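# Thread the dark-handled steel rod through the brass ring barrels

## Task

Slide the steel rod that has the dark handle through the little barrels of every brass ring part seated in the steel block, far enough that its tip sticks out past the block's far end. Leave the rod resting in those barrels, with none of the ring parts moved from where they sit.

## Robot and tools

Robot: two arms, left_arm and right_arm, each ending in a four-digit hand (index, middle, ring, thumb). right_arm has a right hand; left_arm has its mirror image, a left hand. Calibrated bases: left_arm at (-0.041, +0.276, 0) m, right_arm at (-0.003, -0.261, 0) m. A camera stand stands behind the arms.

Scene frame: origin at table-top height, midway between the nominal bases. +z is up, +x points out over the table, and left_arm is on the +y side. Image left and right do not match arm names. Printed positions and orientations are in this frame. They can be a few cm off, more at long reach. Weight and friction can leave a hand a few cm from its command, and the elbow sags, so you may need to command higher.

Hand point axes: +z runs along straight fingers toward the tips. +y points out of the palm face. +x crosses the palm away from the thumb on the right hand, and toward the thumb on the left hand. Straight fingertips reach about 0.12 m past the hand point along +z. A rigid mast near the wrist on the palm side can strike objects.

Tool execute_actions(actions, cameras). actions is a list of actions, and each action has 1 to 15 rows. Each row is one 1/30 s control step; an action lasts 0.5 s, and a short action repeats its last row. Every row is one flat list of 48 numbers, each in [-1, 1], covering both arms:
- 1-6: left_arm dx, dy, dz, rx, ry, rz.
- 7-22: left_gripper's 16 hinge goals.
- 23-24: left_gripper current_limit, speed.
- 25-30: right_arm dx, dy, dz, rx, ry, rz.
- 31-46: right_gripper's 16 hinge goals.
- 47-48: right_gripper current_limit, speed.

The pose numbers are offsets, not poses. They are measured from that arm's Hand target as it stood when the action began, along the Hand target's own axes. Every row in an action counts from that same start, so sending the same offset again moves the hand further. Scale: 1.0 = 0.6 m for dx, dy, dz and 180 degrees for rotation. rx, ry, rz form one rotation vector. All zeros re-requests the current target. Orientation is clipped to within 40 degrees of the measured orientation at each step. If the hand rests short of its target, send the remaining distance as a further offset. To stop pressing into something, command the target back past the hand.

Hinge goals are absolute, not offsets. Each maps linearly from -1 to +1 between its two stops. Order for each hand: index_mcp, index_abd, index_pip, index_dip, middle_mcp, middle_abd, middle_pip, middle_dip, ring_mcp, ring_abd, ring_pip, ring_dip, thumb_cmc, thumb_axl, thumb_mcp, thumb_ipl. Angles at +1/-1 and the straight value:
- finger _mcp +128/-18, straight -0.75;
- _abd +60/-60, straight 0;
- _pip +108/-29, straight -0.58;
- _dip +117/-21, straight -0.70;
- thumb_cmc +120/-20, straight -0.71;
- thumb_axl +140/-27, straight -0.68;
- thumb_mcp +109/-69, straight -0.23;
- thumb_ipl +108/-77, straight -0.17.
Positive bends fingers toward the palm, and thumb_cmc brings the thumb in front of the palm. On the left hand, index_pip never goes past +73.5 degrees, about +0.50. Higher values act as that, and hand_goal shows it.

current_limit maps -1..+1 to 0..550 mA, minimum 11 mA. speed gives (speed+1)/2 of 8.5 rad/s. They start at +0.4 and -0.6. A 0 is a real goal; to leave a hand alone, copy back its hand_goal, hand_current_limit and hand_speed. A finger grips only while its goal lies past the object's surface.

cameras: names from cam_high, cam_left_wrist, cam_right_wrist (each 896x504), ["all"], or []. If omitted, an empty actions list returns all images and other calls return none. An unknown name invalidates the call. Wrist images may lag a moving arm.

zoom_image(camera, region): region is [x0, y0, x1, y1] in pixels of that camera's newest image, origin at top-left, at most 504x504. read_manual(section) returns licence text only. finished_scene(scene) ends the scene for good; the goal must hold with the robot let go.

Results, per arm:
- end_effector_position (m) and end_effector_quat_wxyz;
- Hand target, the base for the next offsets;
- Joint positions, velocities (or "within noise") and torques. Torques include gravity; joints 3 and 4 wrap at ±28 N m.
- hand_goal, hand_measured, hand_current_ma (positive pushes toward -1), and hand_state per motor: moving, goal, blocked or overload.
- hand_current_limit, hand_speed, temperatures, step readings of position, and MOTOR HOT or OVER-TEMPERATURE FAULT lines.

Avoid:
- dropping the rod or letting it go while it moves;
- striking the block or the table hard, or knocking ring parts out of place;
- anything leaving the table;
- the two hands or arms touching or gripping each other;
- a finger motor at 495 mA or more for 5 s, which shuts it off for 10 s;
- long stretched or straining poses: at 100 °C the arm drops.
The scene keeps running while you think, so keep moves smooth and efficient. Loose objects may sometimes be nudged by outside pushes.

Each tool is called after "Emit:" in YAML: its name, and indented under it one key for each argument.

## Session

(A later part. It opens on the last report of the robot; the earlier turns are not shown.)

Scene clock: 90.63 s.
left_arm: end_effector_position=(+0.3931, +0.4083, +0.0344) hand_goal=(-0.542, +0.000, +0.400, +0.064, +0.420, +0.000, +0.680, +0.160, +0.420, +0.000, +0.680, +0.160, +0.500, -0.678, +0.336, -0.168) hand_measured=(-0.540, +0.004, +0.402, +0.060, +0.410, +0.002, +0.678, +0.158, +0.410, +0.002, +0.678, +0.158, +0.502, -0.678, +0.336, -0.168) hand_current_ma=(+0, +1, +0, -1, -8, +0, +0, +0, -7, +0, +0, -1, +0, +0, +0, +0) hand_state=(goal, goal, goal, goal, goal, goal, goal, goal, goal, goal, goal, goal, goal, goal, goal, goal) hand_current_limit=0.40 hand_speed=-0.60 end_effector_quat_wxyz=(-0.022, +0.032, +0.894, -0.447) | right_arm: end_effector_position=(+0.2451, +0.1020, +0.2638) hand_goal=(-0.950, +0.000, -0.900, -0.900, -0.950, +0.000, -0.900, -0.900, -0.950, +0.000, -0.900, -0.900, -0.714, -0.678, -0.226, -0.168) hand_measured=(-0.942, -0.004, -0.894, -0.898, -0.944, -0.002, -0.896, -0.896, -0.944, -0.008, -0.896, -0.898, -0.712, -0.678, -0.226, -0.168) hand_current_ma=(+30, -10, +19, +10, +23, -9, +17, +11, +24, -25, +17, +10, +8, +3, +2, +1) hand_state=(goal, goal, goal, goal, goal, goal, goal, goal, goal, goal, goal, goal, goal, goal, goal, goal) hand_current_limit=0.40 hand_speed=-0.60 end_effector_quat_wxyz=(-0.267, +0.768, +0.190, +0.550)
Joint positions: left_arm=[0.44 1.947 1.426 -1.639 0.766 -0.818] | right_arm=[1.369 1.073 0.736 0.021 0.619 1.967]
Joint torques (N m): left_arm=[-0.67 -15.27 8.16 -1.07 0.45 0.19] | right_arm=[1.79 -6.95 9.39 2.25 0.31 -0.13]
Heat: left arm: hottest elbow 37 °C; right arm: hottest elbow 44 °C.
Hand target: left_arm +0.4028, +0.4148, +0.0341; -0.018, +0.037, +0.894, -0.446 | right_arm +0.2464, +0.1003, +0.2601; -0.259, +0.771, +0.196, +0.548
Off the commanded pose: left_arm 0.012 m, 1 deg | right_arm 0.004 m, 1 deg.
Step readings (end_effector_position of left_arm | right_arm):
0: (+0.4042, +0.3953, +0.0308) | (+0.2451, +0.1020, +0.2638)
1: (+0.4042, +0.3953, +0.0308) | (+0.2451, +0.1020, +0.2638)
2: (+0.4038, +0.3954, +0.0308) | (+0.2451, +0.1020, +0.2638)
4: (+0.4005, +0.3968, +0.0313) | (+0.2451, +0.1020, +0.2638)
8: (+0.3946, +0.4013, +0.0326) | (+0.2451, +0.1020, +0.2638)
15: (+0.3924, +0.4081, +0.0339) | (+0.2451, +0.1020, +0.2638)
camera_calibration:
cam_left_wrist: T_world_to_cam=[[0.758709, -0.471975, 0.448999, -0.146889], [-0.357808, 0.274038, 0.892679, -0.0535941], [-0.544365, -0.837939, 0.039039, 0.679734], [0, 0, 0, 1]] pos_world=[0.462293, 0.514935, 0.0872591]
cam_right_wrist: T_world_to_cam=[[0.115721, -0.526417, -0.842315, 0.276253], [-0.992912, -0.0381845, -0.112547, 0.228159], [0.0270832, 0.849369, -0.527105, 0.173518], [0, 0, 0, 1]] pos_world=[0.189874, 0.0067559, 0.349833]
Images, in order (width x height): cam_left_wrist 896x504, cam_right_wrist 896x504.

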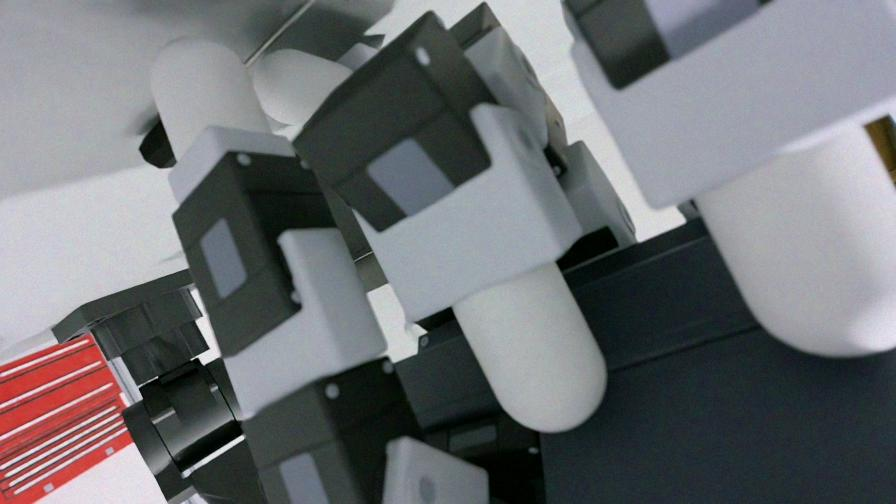

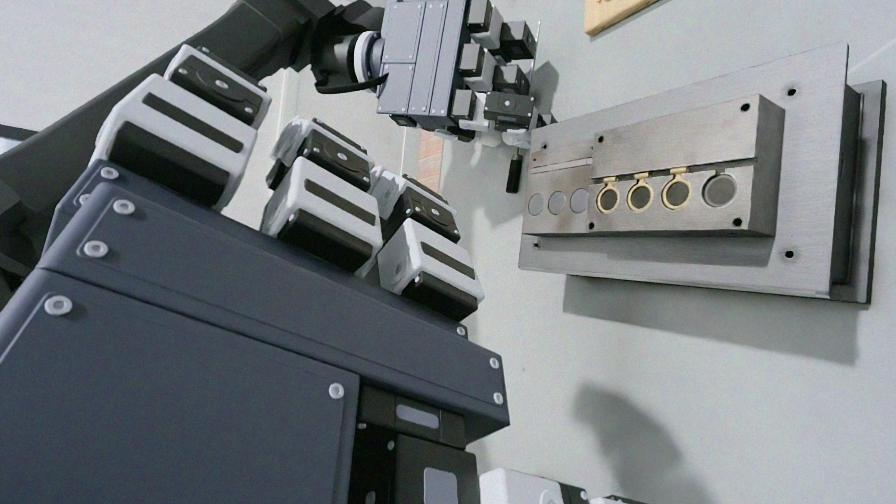

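Emit:
execute_actions:
  actions:
    - [[0.0035,0.0250,-0.0332,0,0,0,-0.541,0,0.401,0.065,0.42,0,0.68,0.16,0.42,0,0.68,0.16,0.5,-0.678,0.337,-0.168,0.4,-0.6,0,0,0,0,0,0,-0.95,0,-0.9,-0.9,-0.95,0,-0.9,-0.9,-0.95,0,-0.9,-0.9,-0.714,-0.678,-0.226,-0.168,0.4,-0.6]]
  cameras: ["cam_high","cam_left_wrist","cam_right_wrist"]

Emit:
zoom_image:
  camera: "cam_right_wrist"
  region: [440, 10, 600, 210]

Scene clock: 91.87 s.
left_arm: end_effector_position=(+0.3929, +0.4347, +0.0351) hand_goal=(-0.542, +0.000, +0.400, +0.064, +0.420, +0.000, +0.680, +0.160, +0.420, +0.000, +0.680, +0.160, +0.500, -0.678, +0.336, -0.168) hand_measured=(-0.540, +0.004, +0.402, +0.060, +0.410, +0.002, +0.678, +0.158, +0.410, +0.002, +0.678, +0.158, +0.502, -0.678, +0.336, -0.168) hand_current_ma=(+1, +1, +0, -1, -8, +0, +0, +0, -7, +0, +0, -1, +0, +0, +0, +0) hand_state=(goal, goal, goal, goal, goal, goal, goal, goal, goal, goal, goal, goal, goal, goal, goal, goal) hand_current_limit=0.40 hand_speed=-0.60 end_effector_quat_wxyz=(-0.021, +0.031, +0.894, -0.447) | right_arm: end_effector_position=(+0.2451, +0.1020, +0.2638) hand_goal=(-0.950, +0.000, -0.900, -0.900, -0.950, +0.000, -0.900, -0.900, -0.950, +0.000, -0.900, -0.900, -0.714, -0.678, -0.226, -0.168) hand_measured=(-0.942, -0.004, -0.894, -0.898, -0.944, -0.002, -0.896, -0.896, -0.944, -0.008, -0.896, -0.898, -0.712, -0.678, -0.226, -0.168) hand_current_ma=(+30, -10, +19, +10, +23, -9, +17, +11, +24, -25, +17, +10, +8, +3, +2, +1) hand_state=(goal, goal, goal, goal, goal, goal, goal, goal, goal, goal, goal, goal, goal, goal, goal, goal) hand_current_limit=0.40 hand_speed=-0.60 end_effector_quat_wxyz=(-0.267, +0.768, +0.190, +0.550)
Joint positions: left_arm=[0.486 1.977 1.473 -1.688 0.742 -0.77] | right_arm=[1.369 1.073 0.736 0.021 0.619 1.967]
Joint torques (N m): left_arm=[-1.14 -15.68 8.16 -1.02 0.48 0.21] | right_arm=[2.32 -6.24 9.37 2.19 0.27 -0.08]
Heat: left arm: hottest elbow 37 °C; right arm: hottest elbow 44 °C.
Hand target: left_arm +0.4028, +0.4398, +0.0341; -0.018, +0.037, +0.894, -0.446 | right_arm +0.2464, +0.1003, +0.2601; -0.259, +0.771, +0.196, +0.548
Off the commanded pose: left_arm 0.011 m, 1 deg | right_arm 0.004 m, 1 deg.
Step readings (end_effector_position of left_arm | right_arm):
0: (+0.3932, +0.4083, +0.0344) | (+0.2451, +0.1020, +0.2638)
1: (+0.3931, +0.4084, +0.0345) | (+0.2451, +0.1020, +0.2638)
2: (+0.3925, +0.4100, +0.0347) | (+0.2451, +0.1020, +0.2638)
4: (+0.3928, +0.4138, +0.0356) | (+0.2451, +0.1020, +0.2638)
8: (+0.3943, +0.4265, +0.0355) | (+0.2451, +0.1020, +0.2638)
15: (+0.3924, +0.4346, +0.0346) | (+0.2451, +0.1020, +0.2638)
camera_calibration:
cam_left_wrist: T_world_to_cam=[[0.760011, -0.469259, 0.449644, -0.13628], [-0.359993, 0.27206, 0.892406, -0.059867], [-0.5411, -0.840107, 0.0378385, 0.701458], [0, 0, 0, 1]] pos_world=[0.461582, 0.541636, 0.0881612]
cam_right_wrist: T_world_to_cam=[[0.115721, -0.526417, -0.842315, 0.276253], [-0.992912, -0.0381845, -0.112547, 0.228159], [0.0270832, 0.849369, -0.527105, 0.173518], [0, 0, 0, 1]] pos_world=[0.189874, 0.0067559, 0.349833]

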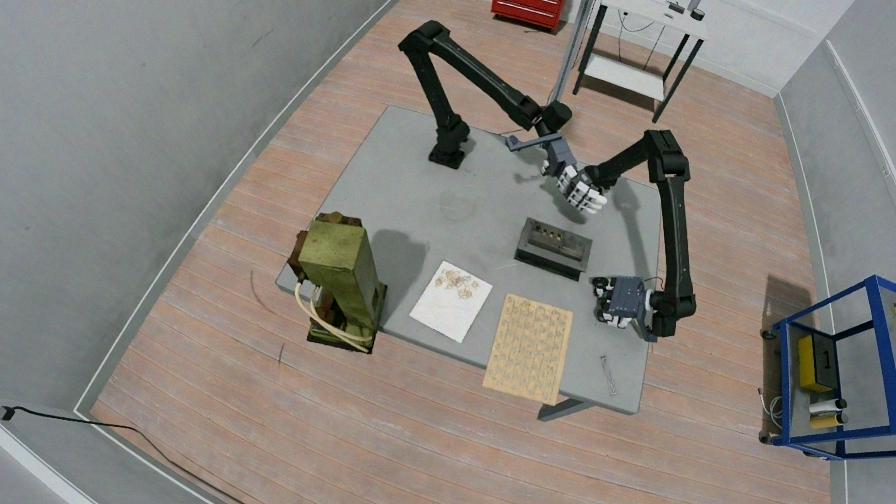

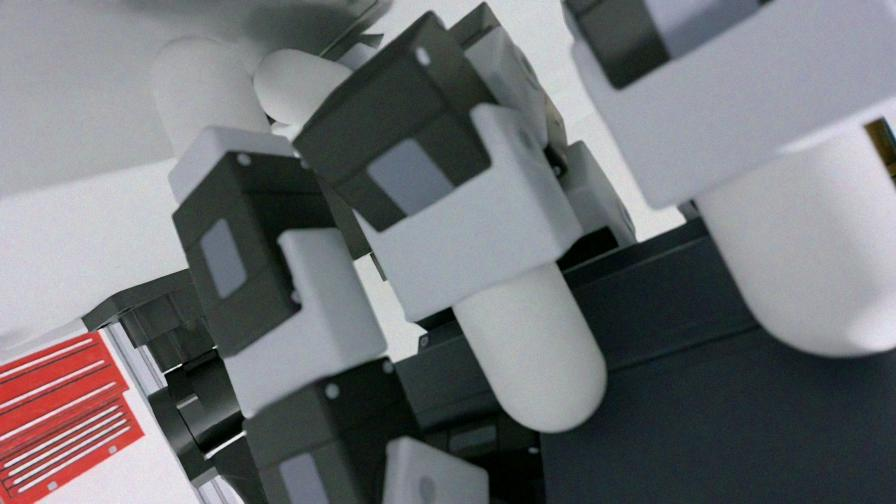

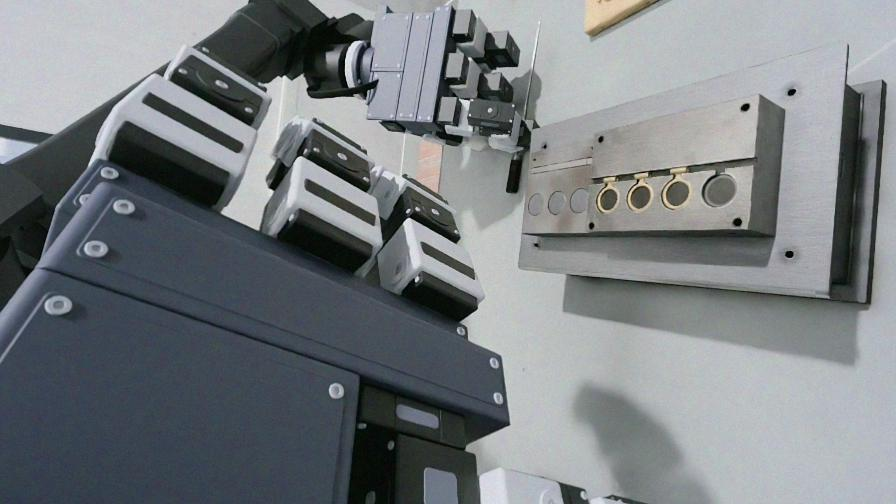

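Scaled by 2.520 from the camera's 896x504 image, which has a finer 1280x720 frame.

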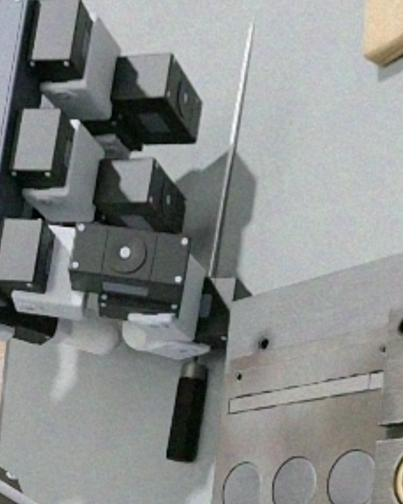

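Emit:
execute_actions:
  actions:
    - [[-0.0062,-0.0583,0.0497,0,0,0,-0.541,0,0.401,0.065,0.42,0,0.68,0.16,0.42,0,0.68,0.16,0.5,-0.678,0.337,-0.168,0.4,-0.6,0,0,0,0,0,0,-0.95,0,-0.9,-0.9,-0.95,0,-0.9,-0.9,-0.95,0,-0.9,-0.9,-0.714,-0.678,-0.226,-0.168,0.4,-0.6]]
  cameras: ["cam_left_wrist","cam_right_wrist"]

Emit:
zoom_image:
  camera: "cam_right_wrist"
  region: [440, 10, 600, 210]

Scene clock: 93.87 s.
left_arm: end_effector_position=(+0.4044, +0.3925, +0.0425) hand_goal=(-0.542, +0.000, +0.400, +0.064, +0.420, +0.000, +0.680, +0.160, +0.420, +0.000, +0.680, +0.160, +0.500, -0.678, +0.336, -0.168) hand_measured=(-0.540, +0.002, +0.402, +0.060, +0.410, +0.002, +0.678, +0.158, +0.410, +0.002, +0.678, +0.158, +0.502, -0.678, +0.336, -0.168) hand_current_ma=(+1, +1, +0, -1, -7, +0, +0, +0, -7, +0, +0, -1, +0, +0, +0, +0) hand_state=(goal, goal, goal, goal, goal, goal, goal, goal, goal, goal, goal, goal, goal, goal, goal, goal) hand_current_limit=0.40 hand_speed=-0.60 end_effector_quat_wxyz=(-0.021, +0.043, +0.893, -0.448) | right_arm: end_effector_position=(+0.2451, +0.1020, +0.2638) hand_goal=(-0.950, +0.000, -0.900, -0.900, -0.950, +0.000, -0.900, -0.900, -0.950, +0.000, -0.900, -0.900, -0.714, -0.678, -0.226, -0.168) hand_measured=(-0.942, -0.004, -0.894, -0.898, -0.944, -0.002, -0.896, -0.896, -0.944, -0.008, -0.896, -0.898, -0.712, -0.678, -0.226, -0.168) hand_current_ma=(+30, -10, +19, +10, +23, -9, +17, +11, +24, -25, +17, +10, +8, +3, +2, +1) hand_state=(goal, goal, goal, goal, goal, goal, goal, goal, goal, goal, goal, goal, goal, goal, goal, goal) hand_current_limit=0.40 hand_speed=-0.60 end_effector_quat_wxyz=(-0.267, +0.768, +0.190, +0.550)
Joint positions: left_arm=[0.404 1.94 1.442 -1.641 0.783 -0.834] | right_arm=[1.369 1.073 0.736 0.021 0.619 1.967]
Joint torques (N m): left_arm=[-0.56 -17.9 5.33 -0.39 0.56 -0.08] | right_arm=[1.73 -7.47 9.39 2.1 0.23 -0.13]
Heat: left arm: hottest elbow 37 °C; right arm: hottest elbow 44 °C.
Hand target: left_arm +0.4029, +0.3950, +0.0441; -0.018, +0.037, +0.894, -0.446 | right_arm +0.2464, +0.1003, +0.2601; -0.259, +0.771, +0.196, +0.548
Off the commanded pose: left_arm 0.003 m, 1 deg | right_arm 0.004 m, 1 deg.
Step readings (end_effector_position of left_arm | right_arm):
0: (+0.3930, +0.4347, +0.0351) | (+0.2451, +0.1020, +0.2638)
1: (+0.3930, +0.4346, +0.0352) | (+0.2451, +0.1020, +0.2638)
2: (+0.3939, +0.4333, +0.0354) | (+0.2451, +0.1020, +0.2638)
4: (+0.3975, +0.4280, +0.0355) | (+0.2451, +0.1020, +0.2638)
8: (+0.4005, +0.4076, +0.0373) | (+0.2451, +0.1020, +0.2638)
15: (+0.4045, +0.3923, +0.0424) | (+0.2451, +0.1020, +0.2638)
camera_calibration:
cam_left_wrist: T_world_to_cam=[[0.745057, -0.483303, 0.459683, -0.156954], [-0.36366, 0.283393, 0.887378, -0.0535082], [-0.559144, -0.828315, 0.0353854, 0.674652], [0, 0, 0, 1]] pos_world=[0.474708, 0.498132, 0.0957584]
cam_right_wrist: T_world_to_cam=[[0.115721, -0.526417, -0.842315, 0.276253], [-0.992912, -0.0381845, -0.112547, 0.228159], [0.0270832, 0.849369, -0.527105, 0.173518], [0, 0, 0, 1]] pos_world=[0.189874, 0.0067559, 0.349833]
Images, in order (width x height): cam_left_wrist 896x504, cam_right_wrist 896x504.

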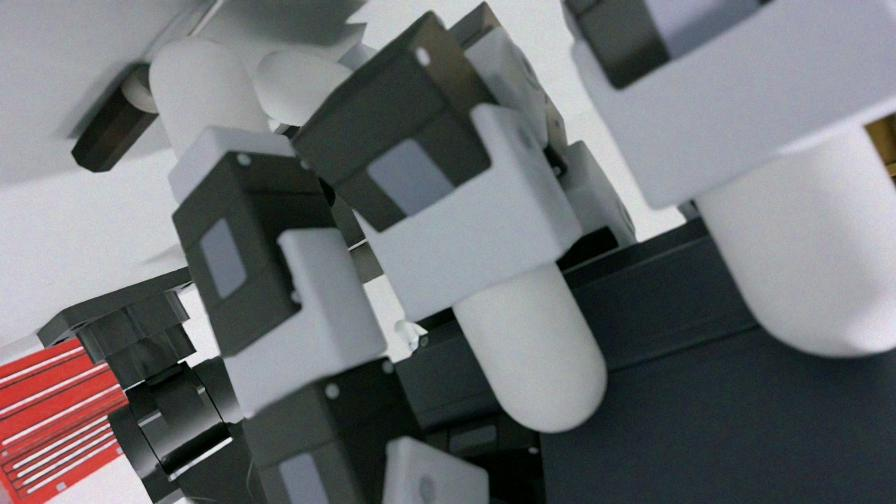

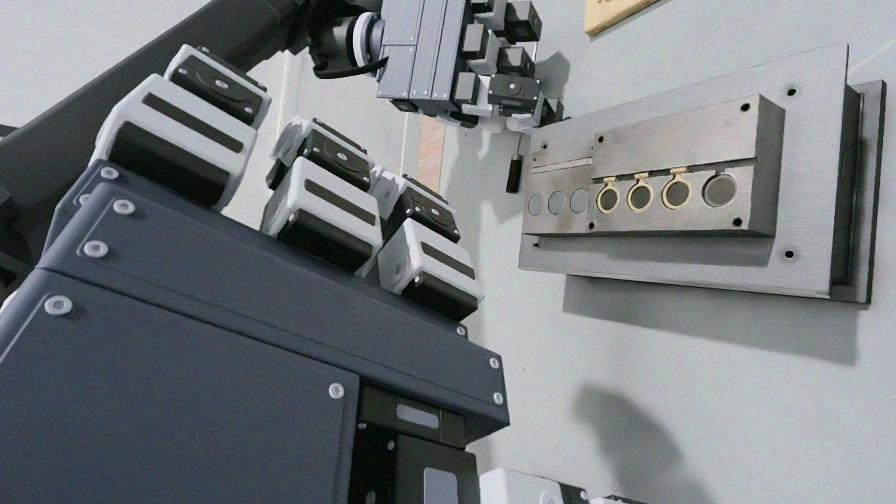

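Scaled by 2.520 from the camera's 896x504 image, which has a finer 1280x720 frame.

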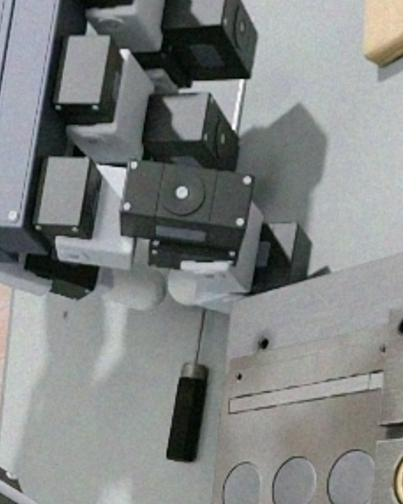

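Emit:
execute_actions:
  actions:
    - [[0,0.0320,0.0241,0,0,0,-0.541,0,0.401,0.065,0.42,0,0.68,0.16,0.42,0,0.68,0.16,0.5,-0.678,0.337,-0.168,0.4,-0.6,0,0,0,0,0,0,-0.95,0,-0.9,-0.9,-0.95,0,-0.9,-0.9,-0.95,0,-0.9,-0.9,-0.714,-0.678,-0.226,-0.168,0.4,-0.6]]
  cameras: ["cam_left_wrist","cam_right_wrist"]

Emit:
zoom_image:
  camera: "cam_right_wrist"
  region: [440, 10, 600, 210]

Emit:
zoom_image:
  camera: "cam_left_wrist"
  region: [80, 0, 380, 200]

Scene clock: 95.20 s.
left_arm: end_effector_position=(+0.4051, +0.3929, +0.0322) hand_goal=(-0.542, +0.000, +0.400, +0.064, +0.420, +0.000, +0.680, +0.160, +0.420, +0.000, +0.680, +0.160, +0.500, -0.678, +0.336, -0.168) hand_measured=(-0.540, +0.002, +0.402, +0.060, +0.410, +0.002, +0.678, +0.158, +0.410, +0.002, +0.678, +0.158, +0.502, -0.678, +0.336, -0.168) hand_current_ma=(+0, +0, +0, -1, -7, +0, +0, +0, -7, +0, +0, -1, +0, +0, +0, +0) hand_state=(goal, goal, goal, goal, goal, goal, goal, goal, goal, goal, goal, goal, goal, goal, goal, goal) hand_current_limit=0.40 hand_speed=-0.60 end_effector_quat_wxyz=(-0.012, +0.044, +0.895, -0.444) | right_arm: end_effector_position=(+0.2451, +0.1020, +0.2638) hand_goal=(-0.950, +0.000, -0.900, -0.900, -0.950, +0.000, -0.900, -0.900, -0.950, +0.000, -0.900, -0.900, -0.714, -0.678, -0.226, -0.168) hand_measured=(-0.942, -0.004, -0.894, -0.898, -0.944, -0.002, -0.896, -0.896, -0.944, -0.008, -0.896, -0.898, -0.712, -0.678, -0.226, -0.168) hand_current_ma=(+30, -10, +19, +10, +23, -9, +17, +11, +24, -25, +17, +10, +8, +3, +2, +1) hand_state=(goal, goal, goal, goal, goal, goal, goal, goal, goal, goal, goal, goal, goal, goal, goal, goal) hand_current_limit=0.40 hand_speed=-0.60 end_effector_quat_wxyz=(-0.267, +0.768, +0.190, +0.550)
Joint positions: left_arm=[0.404 1.941 1.419 -1.593 0.784 -0.84] | right_arm=[1.369 1.073 0.736 0.021 0.619 1.967]
Joint torques (N m): left_arm=[-0.73 -15.56 5.31 -0.08 0.56 0] | right_arm=[2.2 -7.18 9.25 2.09 0.24 -0.06]
Heat: left arm: hottest elbow 37 °C; right arm: hottest elbow 44 °C.
Hand target: left_arm +0.4029, +0.3949, +0.0200; -0.018, +0.037, +0.894, -0.446 | right_arm +0.2464, +0.1003, +0.2601; -0.259, +0.771, +0.196, +0.548
Off the commanded pose: left_arm 0.012 m, 1 deg | right_arm 0.004 m, 1 deg.
Step readings (end_effector_position of left_arm | right_arm):
0: (+0.4043, +0.3925, +0.0425) | (+0.2451, +0.1020, +0.2638)
1: (+0.4044, +0.3925, +0.0423) | (+0.2451, +0.1020, +0.2638)
2: (+0.4047, +0.3927, +0.0413) | (+0.2451, +0.1020, +0.2638)
4: (+0.4057, +0.3931, +0.0379) | (+0.2451, +0.1020, +0.2638)
8: (+0.4050, +0.3928, +0.0327) | (+0.2451, +0.1020, +0.2638)
15: (+0.4051, +0.3928, +0.0322) | (+0.2451, +0.1020, +0.2638)
camera_calibration:
cam_left_wrist: T_world_to_cam=[[0.739169, -0.484381, 0.46798, -0.150029], [-0.380089, 0.273617, 0.883553, -0.0335504], [-0.556023, -0.830969, 0.0181411, 0.676087], [0, 0, 0, 1]] pos_world=[0.474065, 0.498316, 0.087589]
cam_right_wrist: T_world_to_cam=[[0.115721, -0.526417, -0.842315, 0.276253], [-0.992912, -0.0381845, -0.112547, 0.228159], [0.0270832, 0.849369, -0.527105, 0.173518], [0, 0, 0, 1]] pos_world=[0.189874, 0.0067559, 0.349833]
Images, in order (width x height): cam_left_wrist 896x504, cam_right_wrist 896x504.

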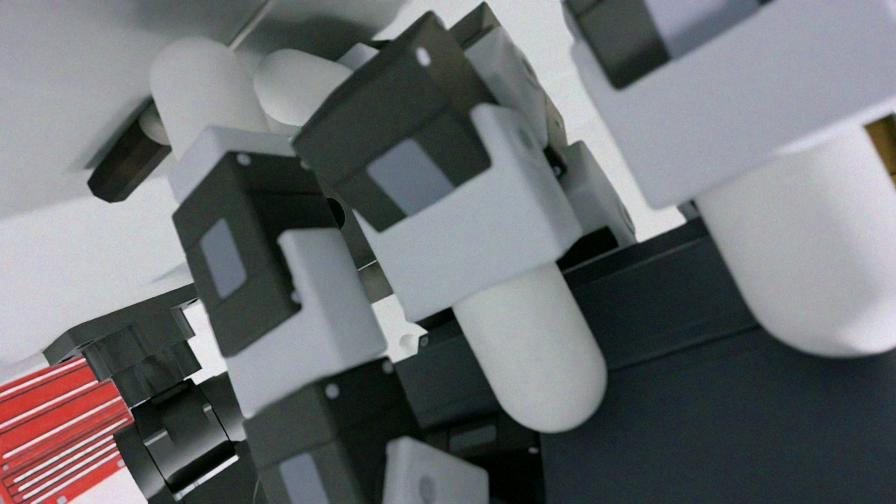

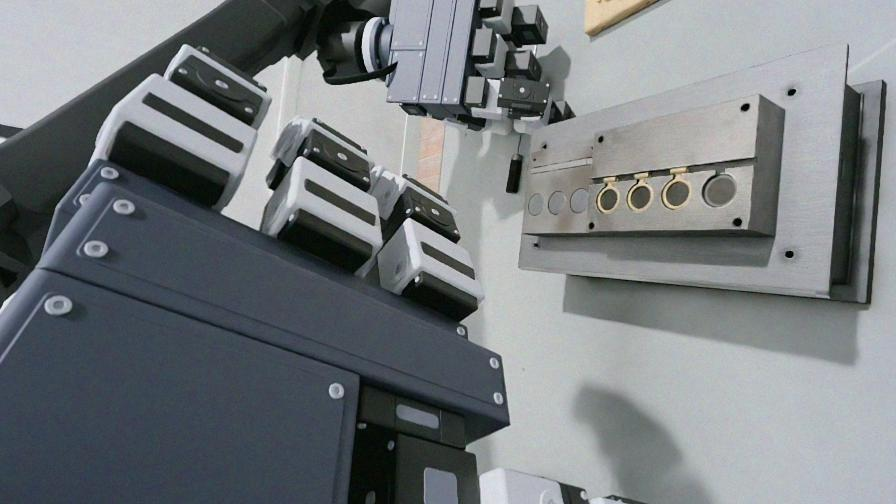

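Scaled by 2.520 from the camera's 896x504 image, which has a finer 1280x720 frame.

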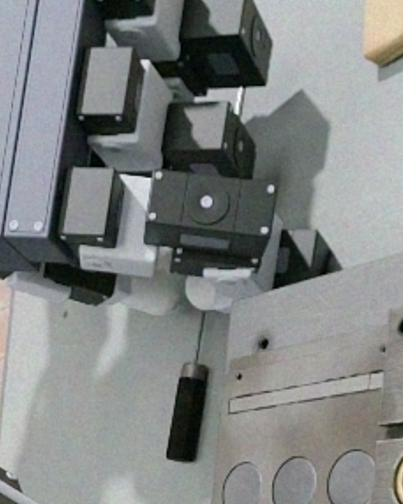

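Scaled by 1.680 from the camera's 896x504 image, which has a finer 1280x720 frame.

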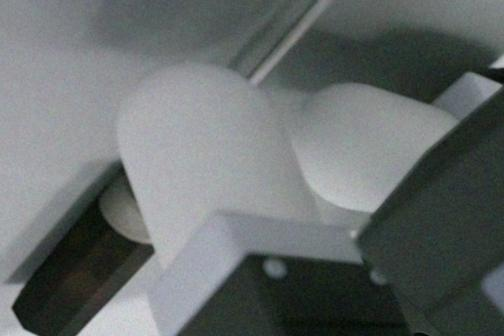

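Emit:
execute_actions:
  actions:
    - [[0,0.0133,0.01,0,0,0,-0.541,0,0.401,0.065,0.42,0,0.68,0.16,0.42,0,0.68,0.16,0.5,-0.678,0.337,-0.168,0.4,-0.6,0,0,0,0,0,0,-0.95,0,-0.9,-0.9,-0.95,0,-0.9,-0.9,-0.95,0,-0.9,-0.9,-0.714,-0.678,-0.226,-0.168,0.4,-0.6]]
  cameras: []

Scene clock: 96.50 s.
left_arm: end_effector_position=(+0.4069, +0.3932, +0.0308) hand_goal=(-0.542, +0.000, +0.400, +0.064, +0.420, +0.000, +0.680, +0.160, +0.420, +0.000, +0.680, +0.160, +0.500, -0.678, +0.336, -0.168) hand_measured=(-0.546, +0.000, +0.404, +0.060, +0.410, +0.002, +0.678, +0.158, +0.410, +0.002, +0.678, +0.158, +0.502, -0.678, +0.336, -0.168) hand_current_ma=(-2, +0, +1, -1, -7, +0, +0, +0, -7, +0, +0, -1, +0, +0, +0, +0) hand_state=(goal, goal, goal, goal, goal, goal, goal, goal, goal, goal, goal, goal, goal, goal, goal, goal) hand_current_limit=0.40 hand_speed=-0.60 end_effector_quat_wxyz=(-0.009, +0.042, +0.896, -0.443) | right_arm: end_effector_position=(+0.2451, +0.1020, +0.2638) hand_goal=(-0.950, +0.000, -0.900, -0.900, -0.950, +0.000, -0.900, -0.900, -0.950, +0.000, -0.900, -0.900, -0.714, -0.678, -0.226, -0.168) hand_measured=(-0.942, -0.004, -0.894, -0.898, -0.944, -0.002, -0.896, -0.896, -0.944, -0.008, -0.896, -0.898, -0.712, -0.678, -0.226, -0.168) hand_current_ma=(+30, -10, +19, +10, +23, -9, +17, +11, +24, -25, +17, +10, +8, +3, +2, +1) hand_state=(goal, goal, goal, goal, goal, goal, goal, goal, goal, goal, goal, goal, goal, goal, goal, goal) hand_current_limit=0.40 hand_speed=-0.60 end_effector_quat_wxyz=(-0.267, +0.768, +0.190, +0.550)
Joint positions: left_arm=[0.404 1.941 1.417 -1.58 0.788 -0.848] | right_arm=[1.369 1.073 0.736 0.021 0.619 1.967]
Joint torques (N m): left_arm=[-0.85 -14.92 4.72 0.1 0.42 0.1] | right_arm=[1.79 -6.53 9.29 2.09 0.26 -0.13]
Heat: left arm: hottest elbow 37 °C; right arm: hottest elbow 44 °C.
Hand target: left_arm +0.4028, +0.3949, +0.0101; -0.018, +0.037, +0.894, -0.446 | right_arm +0.2464, +0.1003, +0.2601; -0.259, +0.771, +0.196, +0.548
Off the commanded pose: left_arm 0.021 m, 1 deg | right_arm 0.004 m, 1 deg.
Step readings (end_effector_position of left_arm | right_arm):
0: (+0.4050, +0.3929, +0.0322) | (+0.2451, +0.1020, +0.2638)
1: (+0.4051, +0.3929, +0.0321) | (+0.2451, +0.1020, +0.2638)
2: (+0.4052, +0.3929, +0.0320) | (+0.2451, +0.1020, +0.2638)
4: (+0.4056, +0.3928, +0.0316) | (+0.2451, +0.1020, +0.2638)
8: (+0.4063, +0.3930, +0.0310) | (+0.2451, +0.1020, +0.2638)
15: (+0.4068, +0.3932, +0.0308) | (+0.2451, +0.1020, +0.2638)
No camera images: "cameras" was empty.

Emit:
execute_actions:
  actions:
    - [[0,-0.0466,-0.0351,0.0222,0,0,-0.541,0,0.401,0.065,0.42,0,0.68,0.16,0.42,0,0.68,0.16,0.477,-0.678,0.315,0.103,0.4,-0.6,0,0,0,0,0,0,-0.95,0,-0.9,-0.9,-0.95,0,-0.9,-0.9,-0.95,0,-0.9,-0.9,-0.714,-0.678,-0.226,-0.168,0.4,-0.6]]
    - [[0,0,0,0,0,0,-0.753,0,0.445,0.246,0.42,0,0.68,0.16,0.42,0,0.68,0.16,0.477,-0.678,0.315,0.103,0.4,-0.6,0,0,0,0,0,0,-0.95,0,-0.9,-0.9,-0.95,0,-0.9,-0.9,-0.95,0,-0.9,-0.9,-0.714,-0.678,-0.226,-0.168,0.4,-0.6]]
  cameras: ["cam_left_wrist","cam_right_wrist"]

Emit:
zoom_image:
  camera: "cam_right_wrist"
  region: [440, 10, 600, 210]

Scene clock: 104.97 s.
left_arm: end_effector_position=(+0.3930, +0.3878, +0.0440) hand_goal=(-0.754, +0.000, +0.444, +0.246, +0.420, +0.000, +0.680, +0.160, +0.420, +0.000, +0.680, +0.160, +0.476, -0.678, +0.314, +0.102) hand_measured=(-0.740, +0.000, +0.440, +0.242, +0.410, +0.002, +0.678, +0.158, +0.410, +0.002, +0.678, +0.158, +0.480, -0.678, +0.308, +0.100) hand_current_ma=(+13, +0, -1, -1, -7, +0, +0, +0, -7, +0, +0, -1, +2, +0, -3, -1) hand_state=(goal, goal, goal, goal, goal, goal, goal, goal, goal, goal, goal, goal, goal, goal, goal, goal) hand_current_limit=0.40 hand_speed=-0.60 end_effector_quat_wxyz=(-0.024, +0.032, +0.879, -0.475) | right_arm: end_effector_position=(+0.2451, +0.1020, +0.2638) hand_goal=(-0.950, +0.000, -0.900, -0.900, -0.950, +0.000, -0.900, -0.900, -0.950, +0.000, -0.900, -0.900, -0.714, -0.678, -0.226, -0.168) hand_measured=(-0.942, -0.004, -0.894, -0.898, -0.944, -0.002, -0.896, -0.896, -0.944, -0.008, -0.896, -0.898, -0.712, -0.678, -0.226, -0.168) hand_current_ma=(+30, -10, +19, +10, +23, -9, +17, +11, +24, -25, +17, +10, +8, +3, +2, +1) hand_state=(goal, goal, goal, goal, goal, goal, goal, goal, goal, goal, goal, goal, goal, goal, goal, goal) hand_current_limit=0.40 hand_speed=-0.60 end_effector_quat_wxyz=(-0.267, +0.768, +0.190, +0.550)
Joint positions: left_arm=[0.422 1.945 1.427 -1.692 0.821 -0.792] | right_arm=[1.369 1.073 0.736 0.021 0.619 1.967]
Joint torques (N m): left_arm=[-0.21 -15.62 7.91 -1.01 0.67 0.19] | right_arm=[2.14 -6.65 9.31 2.17 0.24 -0.11]
Heat: left arm: hottest elbow 36 °C; right arm: hottest elbow 44 °C.
Hand target: left_arm +0.4029, +0.3949, +0.0450; -0.019, +0.036, +0.878, -0.477 | right_arm +0.2464, +0.1003, +0.2601; -0.259, +0.771, +0.196, +0.548
Off the commanded pose: left_arm 0.012 m, 1 deg | right_arm 0.004 m, 1 deg.
joint sent to its limit (left arm) — joint 4 (wrist pitch), lower limit. The joint targets still meet the commanded pose.
Step readings (end_effector_position of left_arm | right_arm):
0: (+0.4069, +0.3932, +0.0308) | (+0.2451, +0.1020, +0.2638)
1: (+0.4069, +0.3929, +0.0310) | (+0.2451, +0.1020, +0.2638)
2: (+0.4057, +0.3918, +0.0320) | (+0.2451, +0.1020, +0.2638)
4: (+0.4014, +0.3886, +0.0346) | (+0.2451, +0.1020, +0.2638)
8: (+0.3923, +0.3858, +0.0399) | (+0.2451, +0.1020, +0.2638)
15: (+0.3927, +0.3879, +0.0438) | (+0.2451, +0.1020, +0.2638)
16: (+0.3929, +0.3879, +0.0439) | (+0.2451, +0.1020, +0.2638)
17: (+0.3930, +0.3879, +0.0439) | (+0.2451, +0.1020, +0.2638)
19: (+0.3930, +0.3879, +0.0439) | (+0.2451, +0.1020, +0.2638)
23: (+0.3929, +0.3878, +0.0440) | (+0.2451, +0.1020, +0.2638)
30: (+0.3930, +0.3878, +0.0440) | (+0.2451, +0.1020, +0.2638)
camera_calibration:
cam_left_wrist: T_world_to_cam=[[0.760662, -0.443751, 0.473791, -0.173598], [-0.352537, 0.330467, 0.875505, -0.0797603], [-0.545079, -0.832992, 0.0949346, 0.658025], [0, 0, 0, 1]] pos_world=[0.462606, 0.497454, 0.0896105]
cam_right_wrist: T_world_to_cam=[[0.115721, -0.526417, -0.842315, 0.276253], [-0.992912, -0.0381845, -0.112547, 0.228159], [0.0270832, 0.849369, -0.527105, 0.173518], [0, 0, 0, 1]] pos_world=[0.189874, 0.0067559, 0.349833]
Images, in order (width x height): cam_left_wrist 896x504, cam_right_wrist 896x504.

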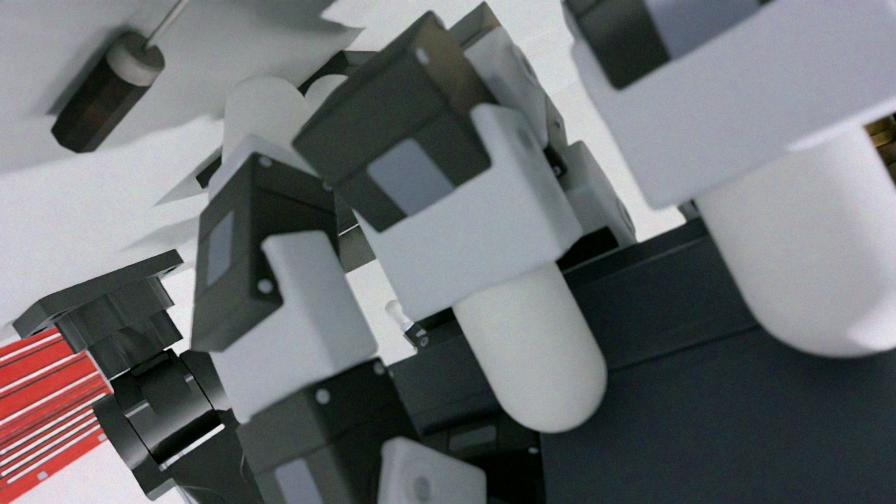

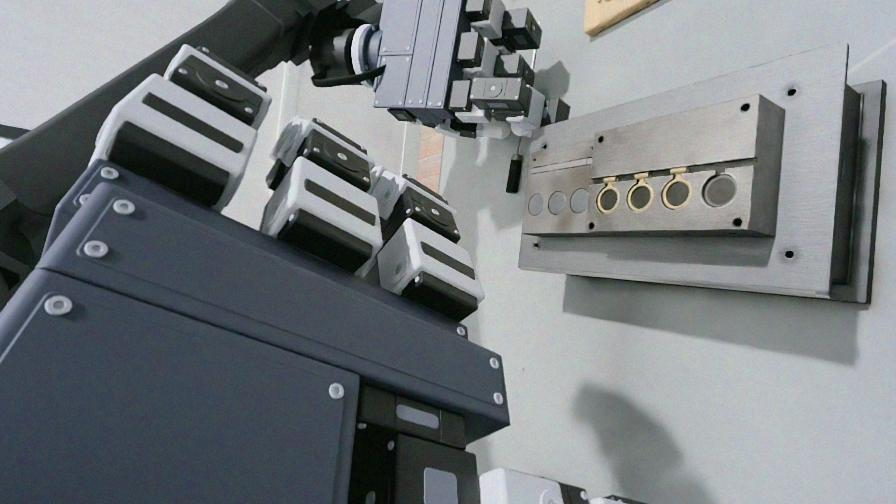

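Scaled by 2.520 from the camera's 896x504 image, which has a finer 1280x720 frame.

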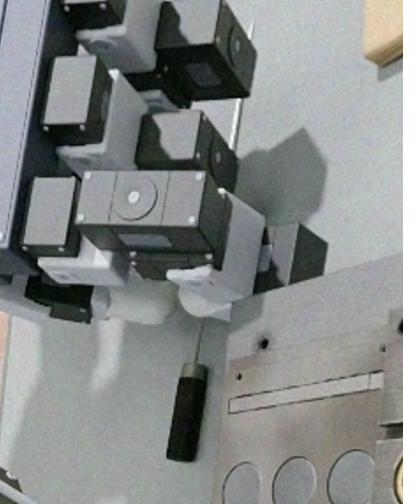

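Emit:
execute_actions:
  actions:
    - [[0.0027,0.0321,-0.0188,0,0,0,-0.753,0,0.445,0.246,0.42,0,0.68,0.16,0.42,0,0.68,0.16,0.477,-0.678,0.315,0.103,0.4,-0.6,0,0,0,0,0,0,-0.95,0,-0.9,-0.9,-0.95,0,-0.9,-0.9,-0.95,0,-0.9,-0.9,-0.714,-0.678,-0.226,-0.168,0.4,-0.6]]
    - [[0,0.0280,0.0182,0,0,0,-0.753,0,0.445,0.246,0.42,0,0.68,0.16,0.42,0,0.68,0.16,0.477,-0.678,0.315,0.103,0.4,-0.6,0,0,0,0,0,0,-0.95,0,-0.9,-0.9,-0.95,0,-0.9,-0.9,-0.95,0,-0.9,-0.9,-0.714,-0.678,-0.226,-0.168,0.4,-0.6]]
  cameras: ["cam_left_wrist","cam_right_wrist"]

Emit:
zoom_image:
  camera: "cam_right_wrist"
  region: [440, 10, 600, 210]

Emit:
zoom_image:
  camera: "cam_left_wrist"
  region: [80, 0, 430, 200]

Scene clock: 108.67 s.
left_arm: end_effector_position=(+0.3909, +0.4075, +0.0161) hand_goal=(-0.754, +0.000, +0.444, +0.246, +0.420, +0.000, +0.680, +0.160, +0.420, +0.000, +0.680, +0.160, +0.476, -0.678, +0.314, +0.102) hand_measured=(-0.742, +0.000, +0.444, +0.246, +0.410, +0.002, +0.678, +0.158, +0.410, +0.002, +0.678, +0.158, +0.480, -0.678, +0.310, +0.100) hand_current_ma=(+10, +0, +0, +0, -7, +0, +0, +0, -7, +0, +0, -1, +2, +0, -3, -1) hand_state=(goal, goal, goal, goal, goal, goal, goal, goal, goal, goal, goal, goal, goal, goal, goal, goal) hand_current_limit=0.40 hand_speed=-0.60 end_effector_quat_wxyz=(-0.030, +0.027, +0.876, -0.481) | right_arm: end_effector_position=(+0.2451, +0.1020, +0.2638) hand_goal=(-0.950, +0.000, -0.900, -0.900, -0.950, +0.000, -0.900, -0.900, -0.950, +0.000, -0.900, -0.900, -0.714, -0.678, -0.226, -0.168) hand_measured=(-0.942, -0.004, -0.894, -0.898, -0.944, -0.002, -0.896, -0.896, -0.944, -0.008, -0.896, -0.898, -0.712, -0.678, -0.226, -0.168) hand_current_ma=(+30, -10, +19, +10, +23, -9, +17, +11, +24, -25, +17, +10, +8, +3, +2, +1) hand_state=(goal, goal, goal, goal, goal, goal, goal, goal, goal, goal, goal, goal, goal, goal, goal, goal) hand_current_limit=0.40 hand_speed=-0.60 end_effector_quat_wxyz=(-0.267, +0.768, +0.190, +0.550)
Joint positions: left_arm=[0.46 2.016 1.446 -1.693 0.803 -0.746] | right_arm=[1.369 1.073 0.736 0.021 0.619 1.967]
Joint torques (N m): left_arm=[-0.85 -16.56 7.61 -0.69 0.47 0.18] | right_arm=[2.02 -7.12 9.4 2.28 0.29 -0.06]
Heat: left arm: hottest elbow 36 °C; right arm: hottest elbow 44 °C.
Hand target: left_arm +0.4029, +0.4148, +0.0151; -0.019, +0.036, +0.878, -0.477 | right_arm +0.2464, +0.1003, +0.2601; -0.259, +0.771, +0.196, +0.548
Off the commanded pose: left_arm 0.014 m, 2 deg | right_arm 0.004 m, 1 deg.
Step readings (end_effector_position of left_arm | right_arm):
0: (+0.3930, +0.3878, +0.0440) | (+0.2451, +0.1020, +0.2638)
1: (+0.3930, +0.3879, +0.0440) | (+0.2451, +0.1020, +0.2638)
2: (+0.3930, +0.3891, +0.0439) | (+0.2451, +0.1020, +0.2638)
4: (+0.3935, +0.3925, +0.0428) | (+0.2451, +0.1020, +0.2638)
8: (+0.3938, +0.4025, +0.0386) | (+0.2451, +0.1020, +0.2638)
15: (+0.3918, +0.4087, +0.0348) | (+0.2451, +0.1020, +0.2638)
16: (+0.3918, +0.4087, +0.0346) | (+0.2451, +0.1020, +0.2638)
17: (+0.3919, +0.4086, +0.0341) | (+0.2451, +0.1020, +0.2638)
19: (+0.3926, +0.4088, +0.0319) | (+0.2451, +0.1020, +0.2638)
23: (+0.3919, +0.4082, +0.0229) | (+0.2451, +0.1020, +0.2638)
30: (+0.3908, +0.4074, +0.0162) | (+0.2451, +0.1020, +0.2638)
camera_calibration:
cam_left_wrist: T_world_to_cam=[[0.769195, -0.435179, 0.467929, -0.156816], [-0.339863, 0.341505, 0.876281, -0.0720883], [-0.541139, -0.833063, 0.114782, 0.674144], [0, 0, 0, 1]] pos_world=[0.460928, 0.51798, 0.0591685]
cam_right_wrist: T_world_to_cam=[[0.115721, -0.526417, -0.842315, 0.276253], [-0.992912, -0.0381845, -0.112547, 0.228159], [0.0270832, 0.849369, -0.527105, 0.173518], [0, 0, 0, 1]] pos_world=[0.189874, 0.0067559, 0.349833]
Images, in order (width x height): cam_left_wrist 896x504, cam_right_wrist 896x504.

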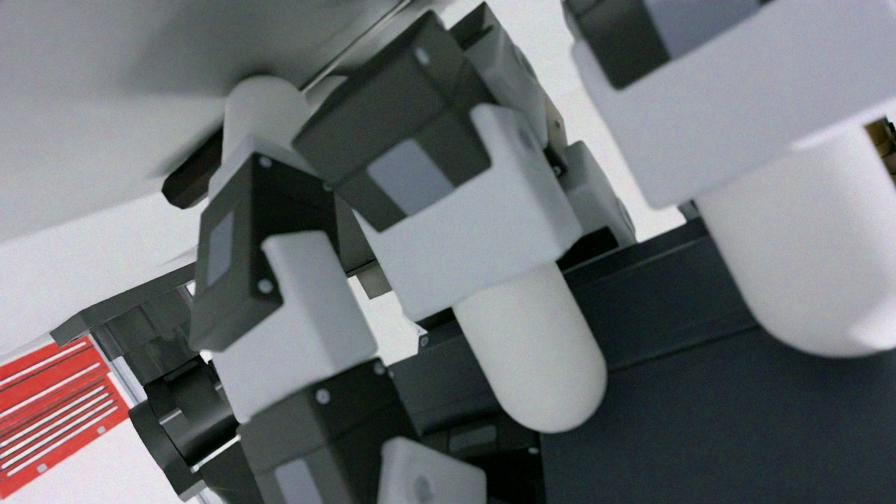

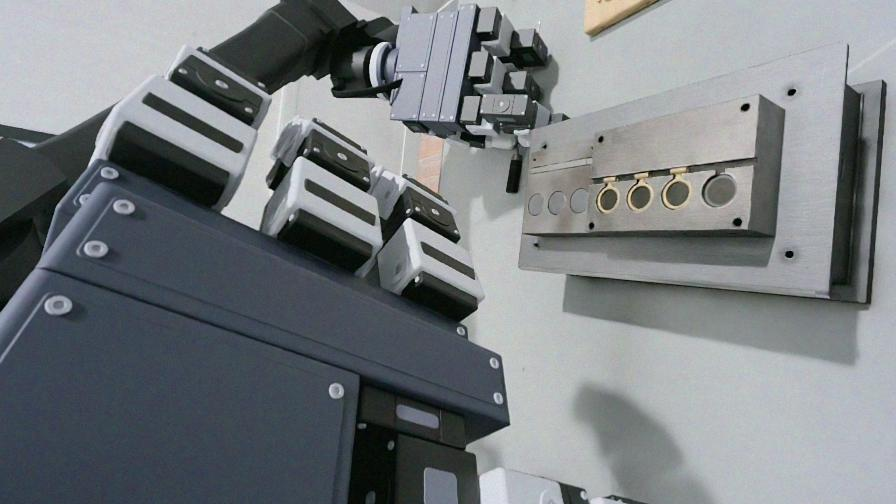

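Scaled by 2.520 from the camera's 896x504 image, which has a finer 1280x720 frame.

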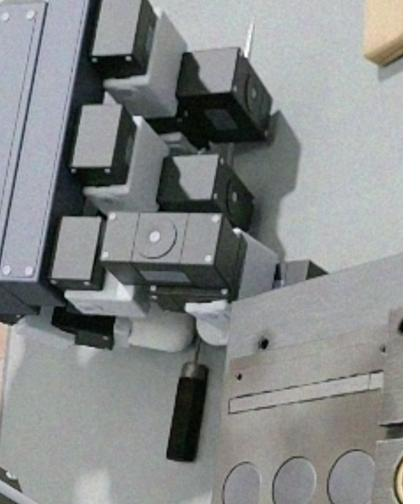

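Scaled by 1.440 from the camera's 896x504 image, which has a finer 1280x720 frame.

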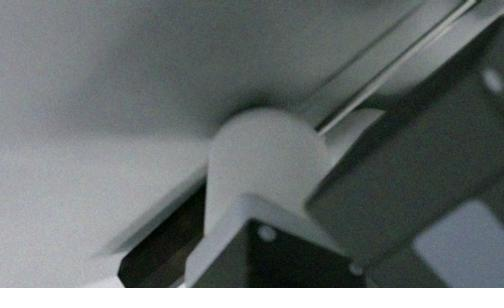

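Emit:
execute_actions:
  actions:
    - [[0.0035,0.0227,-0.0348,0,0,0,-0.753,0,0.445,0.246,0.42,0,0.68,0.16,0.42,0,0.68,0.16,0.477,-0.678,0.315,0.103,0.4,-0.6,0,0,0,0,0,0,-0.95,0,-0.9,-0.9,-0.95,0,-0.9,-0.9,-0.95,0,-0.9,-0.9,-0.714,-0.678,-0.226,-0.168,0.4,-0.6]]
    - [[0.0035,0.0227,-0.0348,0,0,0,-0.753,0,0.445,0.246,0.42,0,0.68,0.16,0.42,0,0.68,0.16,0.477,-0.678,0.315,0.103,0.4,-0.6,0,0,0,0,0,0,-0.95,0,-0.9,-0.9,-0.95,0,-0.9,-0.9,-0.95,0,-0.9,-0.9,-0.714,-0.678,-0.226,-0.168,0.4,-0.6]]
  cameras: ["cam_left_wrist","cam_right_wrist"]

Emit:
zoom_image:
  camera: "cam_right_wrist"
  region: [440, 10, 600, 210]

Emit:
zoom_image:
  camera: "cam_left_wrist"
  region: [80, 0, 430, 200]

Scene clock: 110.53 s.
left_arm: end_effector_position=(+0.3936, +0.4579, +0.0185) hand_goal=(-0.754, +0.000, +0.444, +0.246, +0.420, +0.000, +0.680, +0.160, +0.420, +0.000, +0.680, +0.160, +0.476, -0.678, +0.314, +0.102) hand_measured=(-0.752, +0.000, +0.444, +0.248, +0.410, +0.002, +0.678, +0.158, +0.410, +0.002, +0.678, +0.158, +0.480, -0.678, +0.310, +0.100) hand_current_ma=(+0, +0, +0, +0, -7, +0, +0, +0, -7, +0, +0, -1, +1, +0, -3, -1) hand_state=(goal, goal, goal, goal, goal, goal, goal, goal, goal, goal, goal, goal, goal, goal, goal, goal) hand_current_limit=0.40 hand_speed=-0.60 end_effector_quat_wxyz=(-0.006, +0.023, +0.888, -0.459) | right_arm: end_effector_position=(+0.2451, +0.1020, +0.2638) hand_goal=(-0.950, +0.000, -0.900, -0.900, -0.950, +0.000, -0.900, -0.900, -0.950, +0.000, -0.900, -0.900, -0.714, -0.678, -0.226, -0.168) hand_measured=(-0.942, -0.004, -0.894, -0.898, -0.944, -0.002, -0.896, -0.896, -0.944, -0.008, -0.896, -0.898, -0.712, -0.678, -0.226, -0.168) hand_current_ma=(+30, -10, +19, +10, +23, -9, +17, +11, +24, -25, +17, +10, +8, +3, +2, +1) hand_state=(goal, goal, goal, goal, goal, goal, goal, goal, goal, goal, goal, goal, goal, goal, goal, goal) hand_current_limit=0.40 hand_speed=-0.60 end_effector_quat_wxyz=(-0.267, +0.768, +0.190, +0.550)
Joint positions: left_arm=[0.538 2.03 1.5 -1.696 0.754 -0.715] | right_arm=[1.369 1.073 0.736 0.021 0.619 1.967]
Joint torques (N m): left_arm=[-0.91 -16.26 7.92 -0.96 0.35 0.21] | right_arm=[2.02 -7.77 9.09 2.17 0.24 -0.11]
Heat: left arm: hottest elbow 37 °C; right arm: hottest elbow 44 °C.
Hand target: left_arm +0.4028, +0.4648, +0.0149; -0.019, +0.036, +0.878, -0.477 | right_arm +0.2464, +0.1003, +0.2601; -0.259, +0.771, +0.196, +0.548
Off the commanded pose: left_arm 0.012 m, 3 deg | right_arm 0.004 m, 1 deg.
joint sent to its limit (left arm) — joint 4 (wrist pitch), lower limit. The joint targets are off in orientation, not in position.
Step readings (end_effector_position of left_arm | right_arm):
0: (+0.3909, +0.4075, +0.0161) | (+0.2451, +0.1020, +0.2638)
1: (+0.3910, +0.4076, +0.0162) | (+0.2451, +0.1020, +0.2638)
2: (+0.3909, +0.4092, +0.0161) | (+0.2451, +0.1020, +0.2638)
4: (+0.3918, +0.4129, +0.0165) | (+0.2451, +0.1020, +0.2638)
8: (+0.3944, +0.4258, +0.0182) | (+0.2451, +0.1020, +0.2638)
15: (+0.3936, +0.4346, +0.0179) | (+0.2451, +0.1020, +0.2638)
16: (+0.3936, +0.4346, +0.0175) | (+0.2451, +0.1020, +0.2638)
17: (+0.3935, +0.4358, +0.0174) | (+0.2451, +0.1020, +0.2638)
19: (+0.3939, +0.4387, +0.0175) | (+0.2451, +0.1020, +0.2638)
23: (+0.3949, +0.4489, +0.0182) | (+0.2451, +0.1020, +0.2638)
30: (+0.3936, +0.4579, +0.0185) | (+0.2451, +0.1020, +0.2638)
camera_calibration:
cam_left_wrist: T_world_to_cam=[[0.763265, -0.435858, 0.476922, -0.1355], [-0.384443, 0.286882, 0.877441, -0.047921], [-0.51926, -0.853069, 0.0514041, 0.71907], [0, 0, 0, 1]] pos_world=[0.458384, 0.568105, 0.0697078]
cam_right_wrist: T_world_to_cam=[[0.115721, -0.526417, -0.842315, 0.276253], [-0.992912, -0.0381845, -0.112547, 0.228159], [0.0270832, 0.849369, -0.527105, 0.173518], [0, 0, 0, 1]] pos_world=[0.189874, 0.0067559, 0.349833]
Images, in order (width x height): cam_left_wrist 896x504, cam_right_wrist 896x504.

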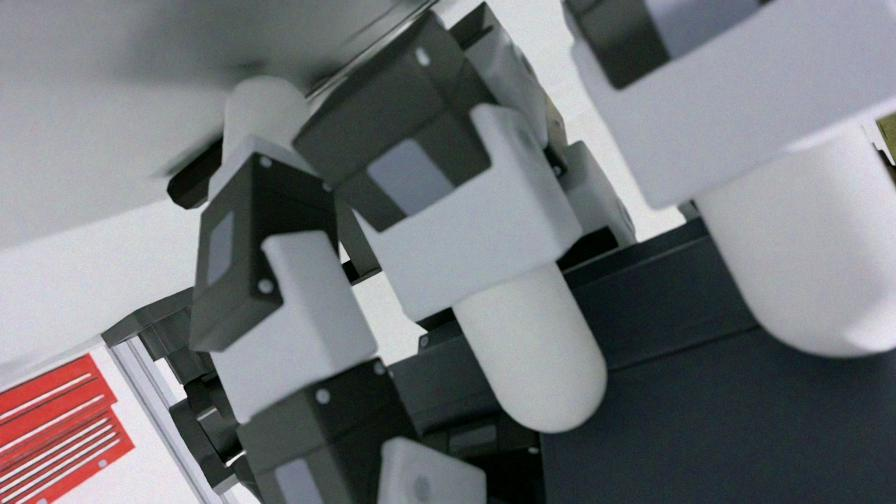

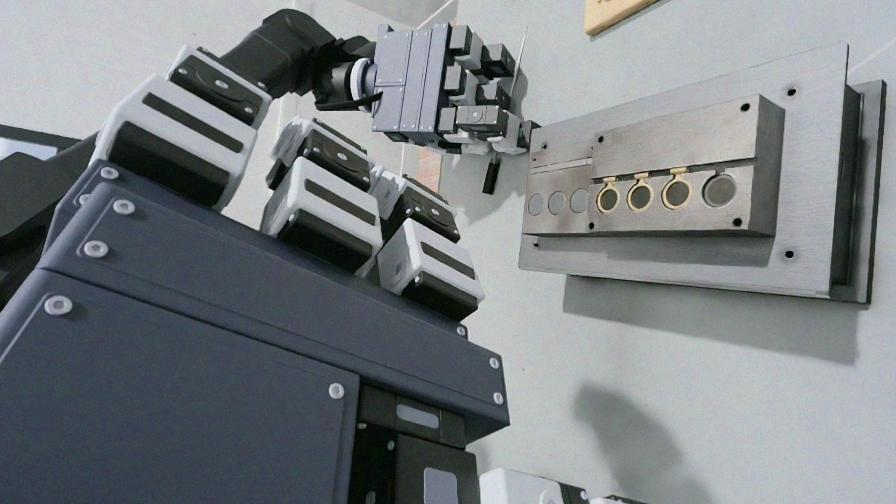

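Scaled by 2.520 from the camera's 896x504 image, which has a finer 1280x720 frame.

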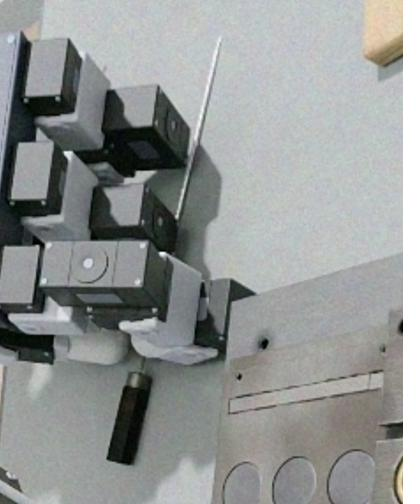

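Scaled by 1.440 from the camera's 896x504 image, which has a finer 1280x720 frame.

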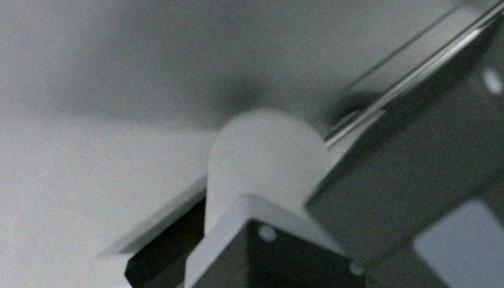

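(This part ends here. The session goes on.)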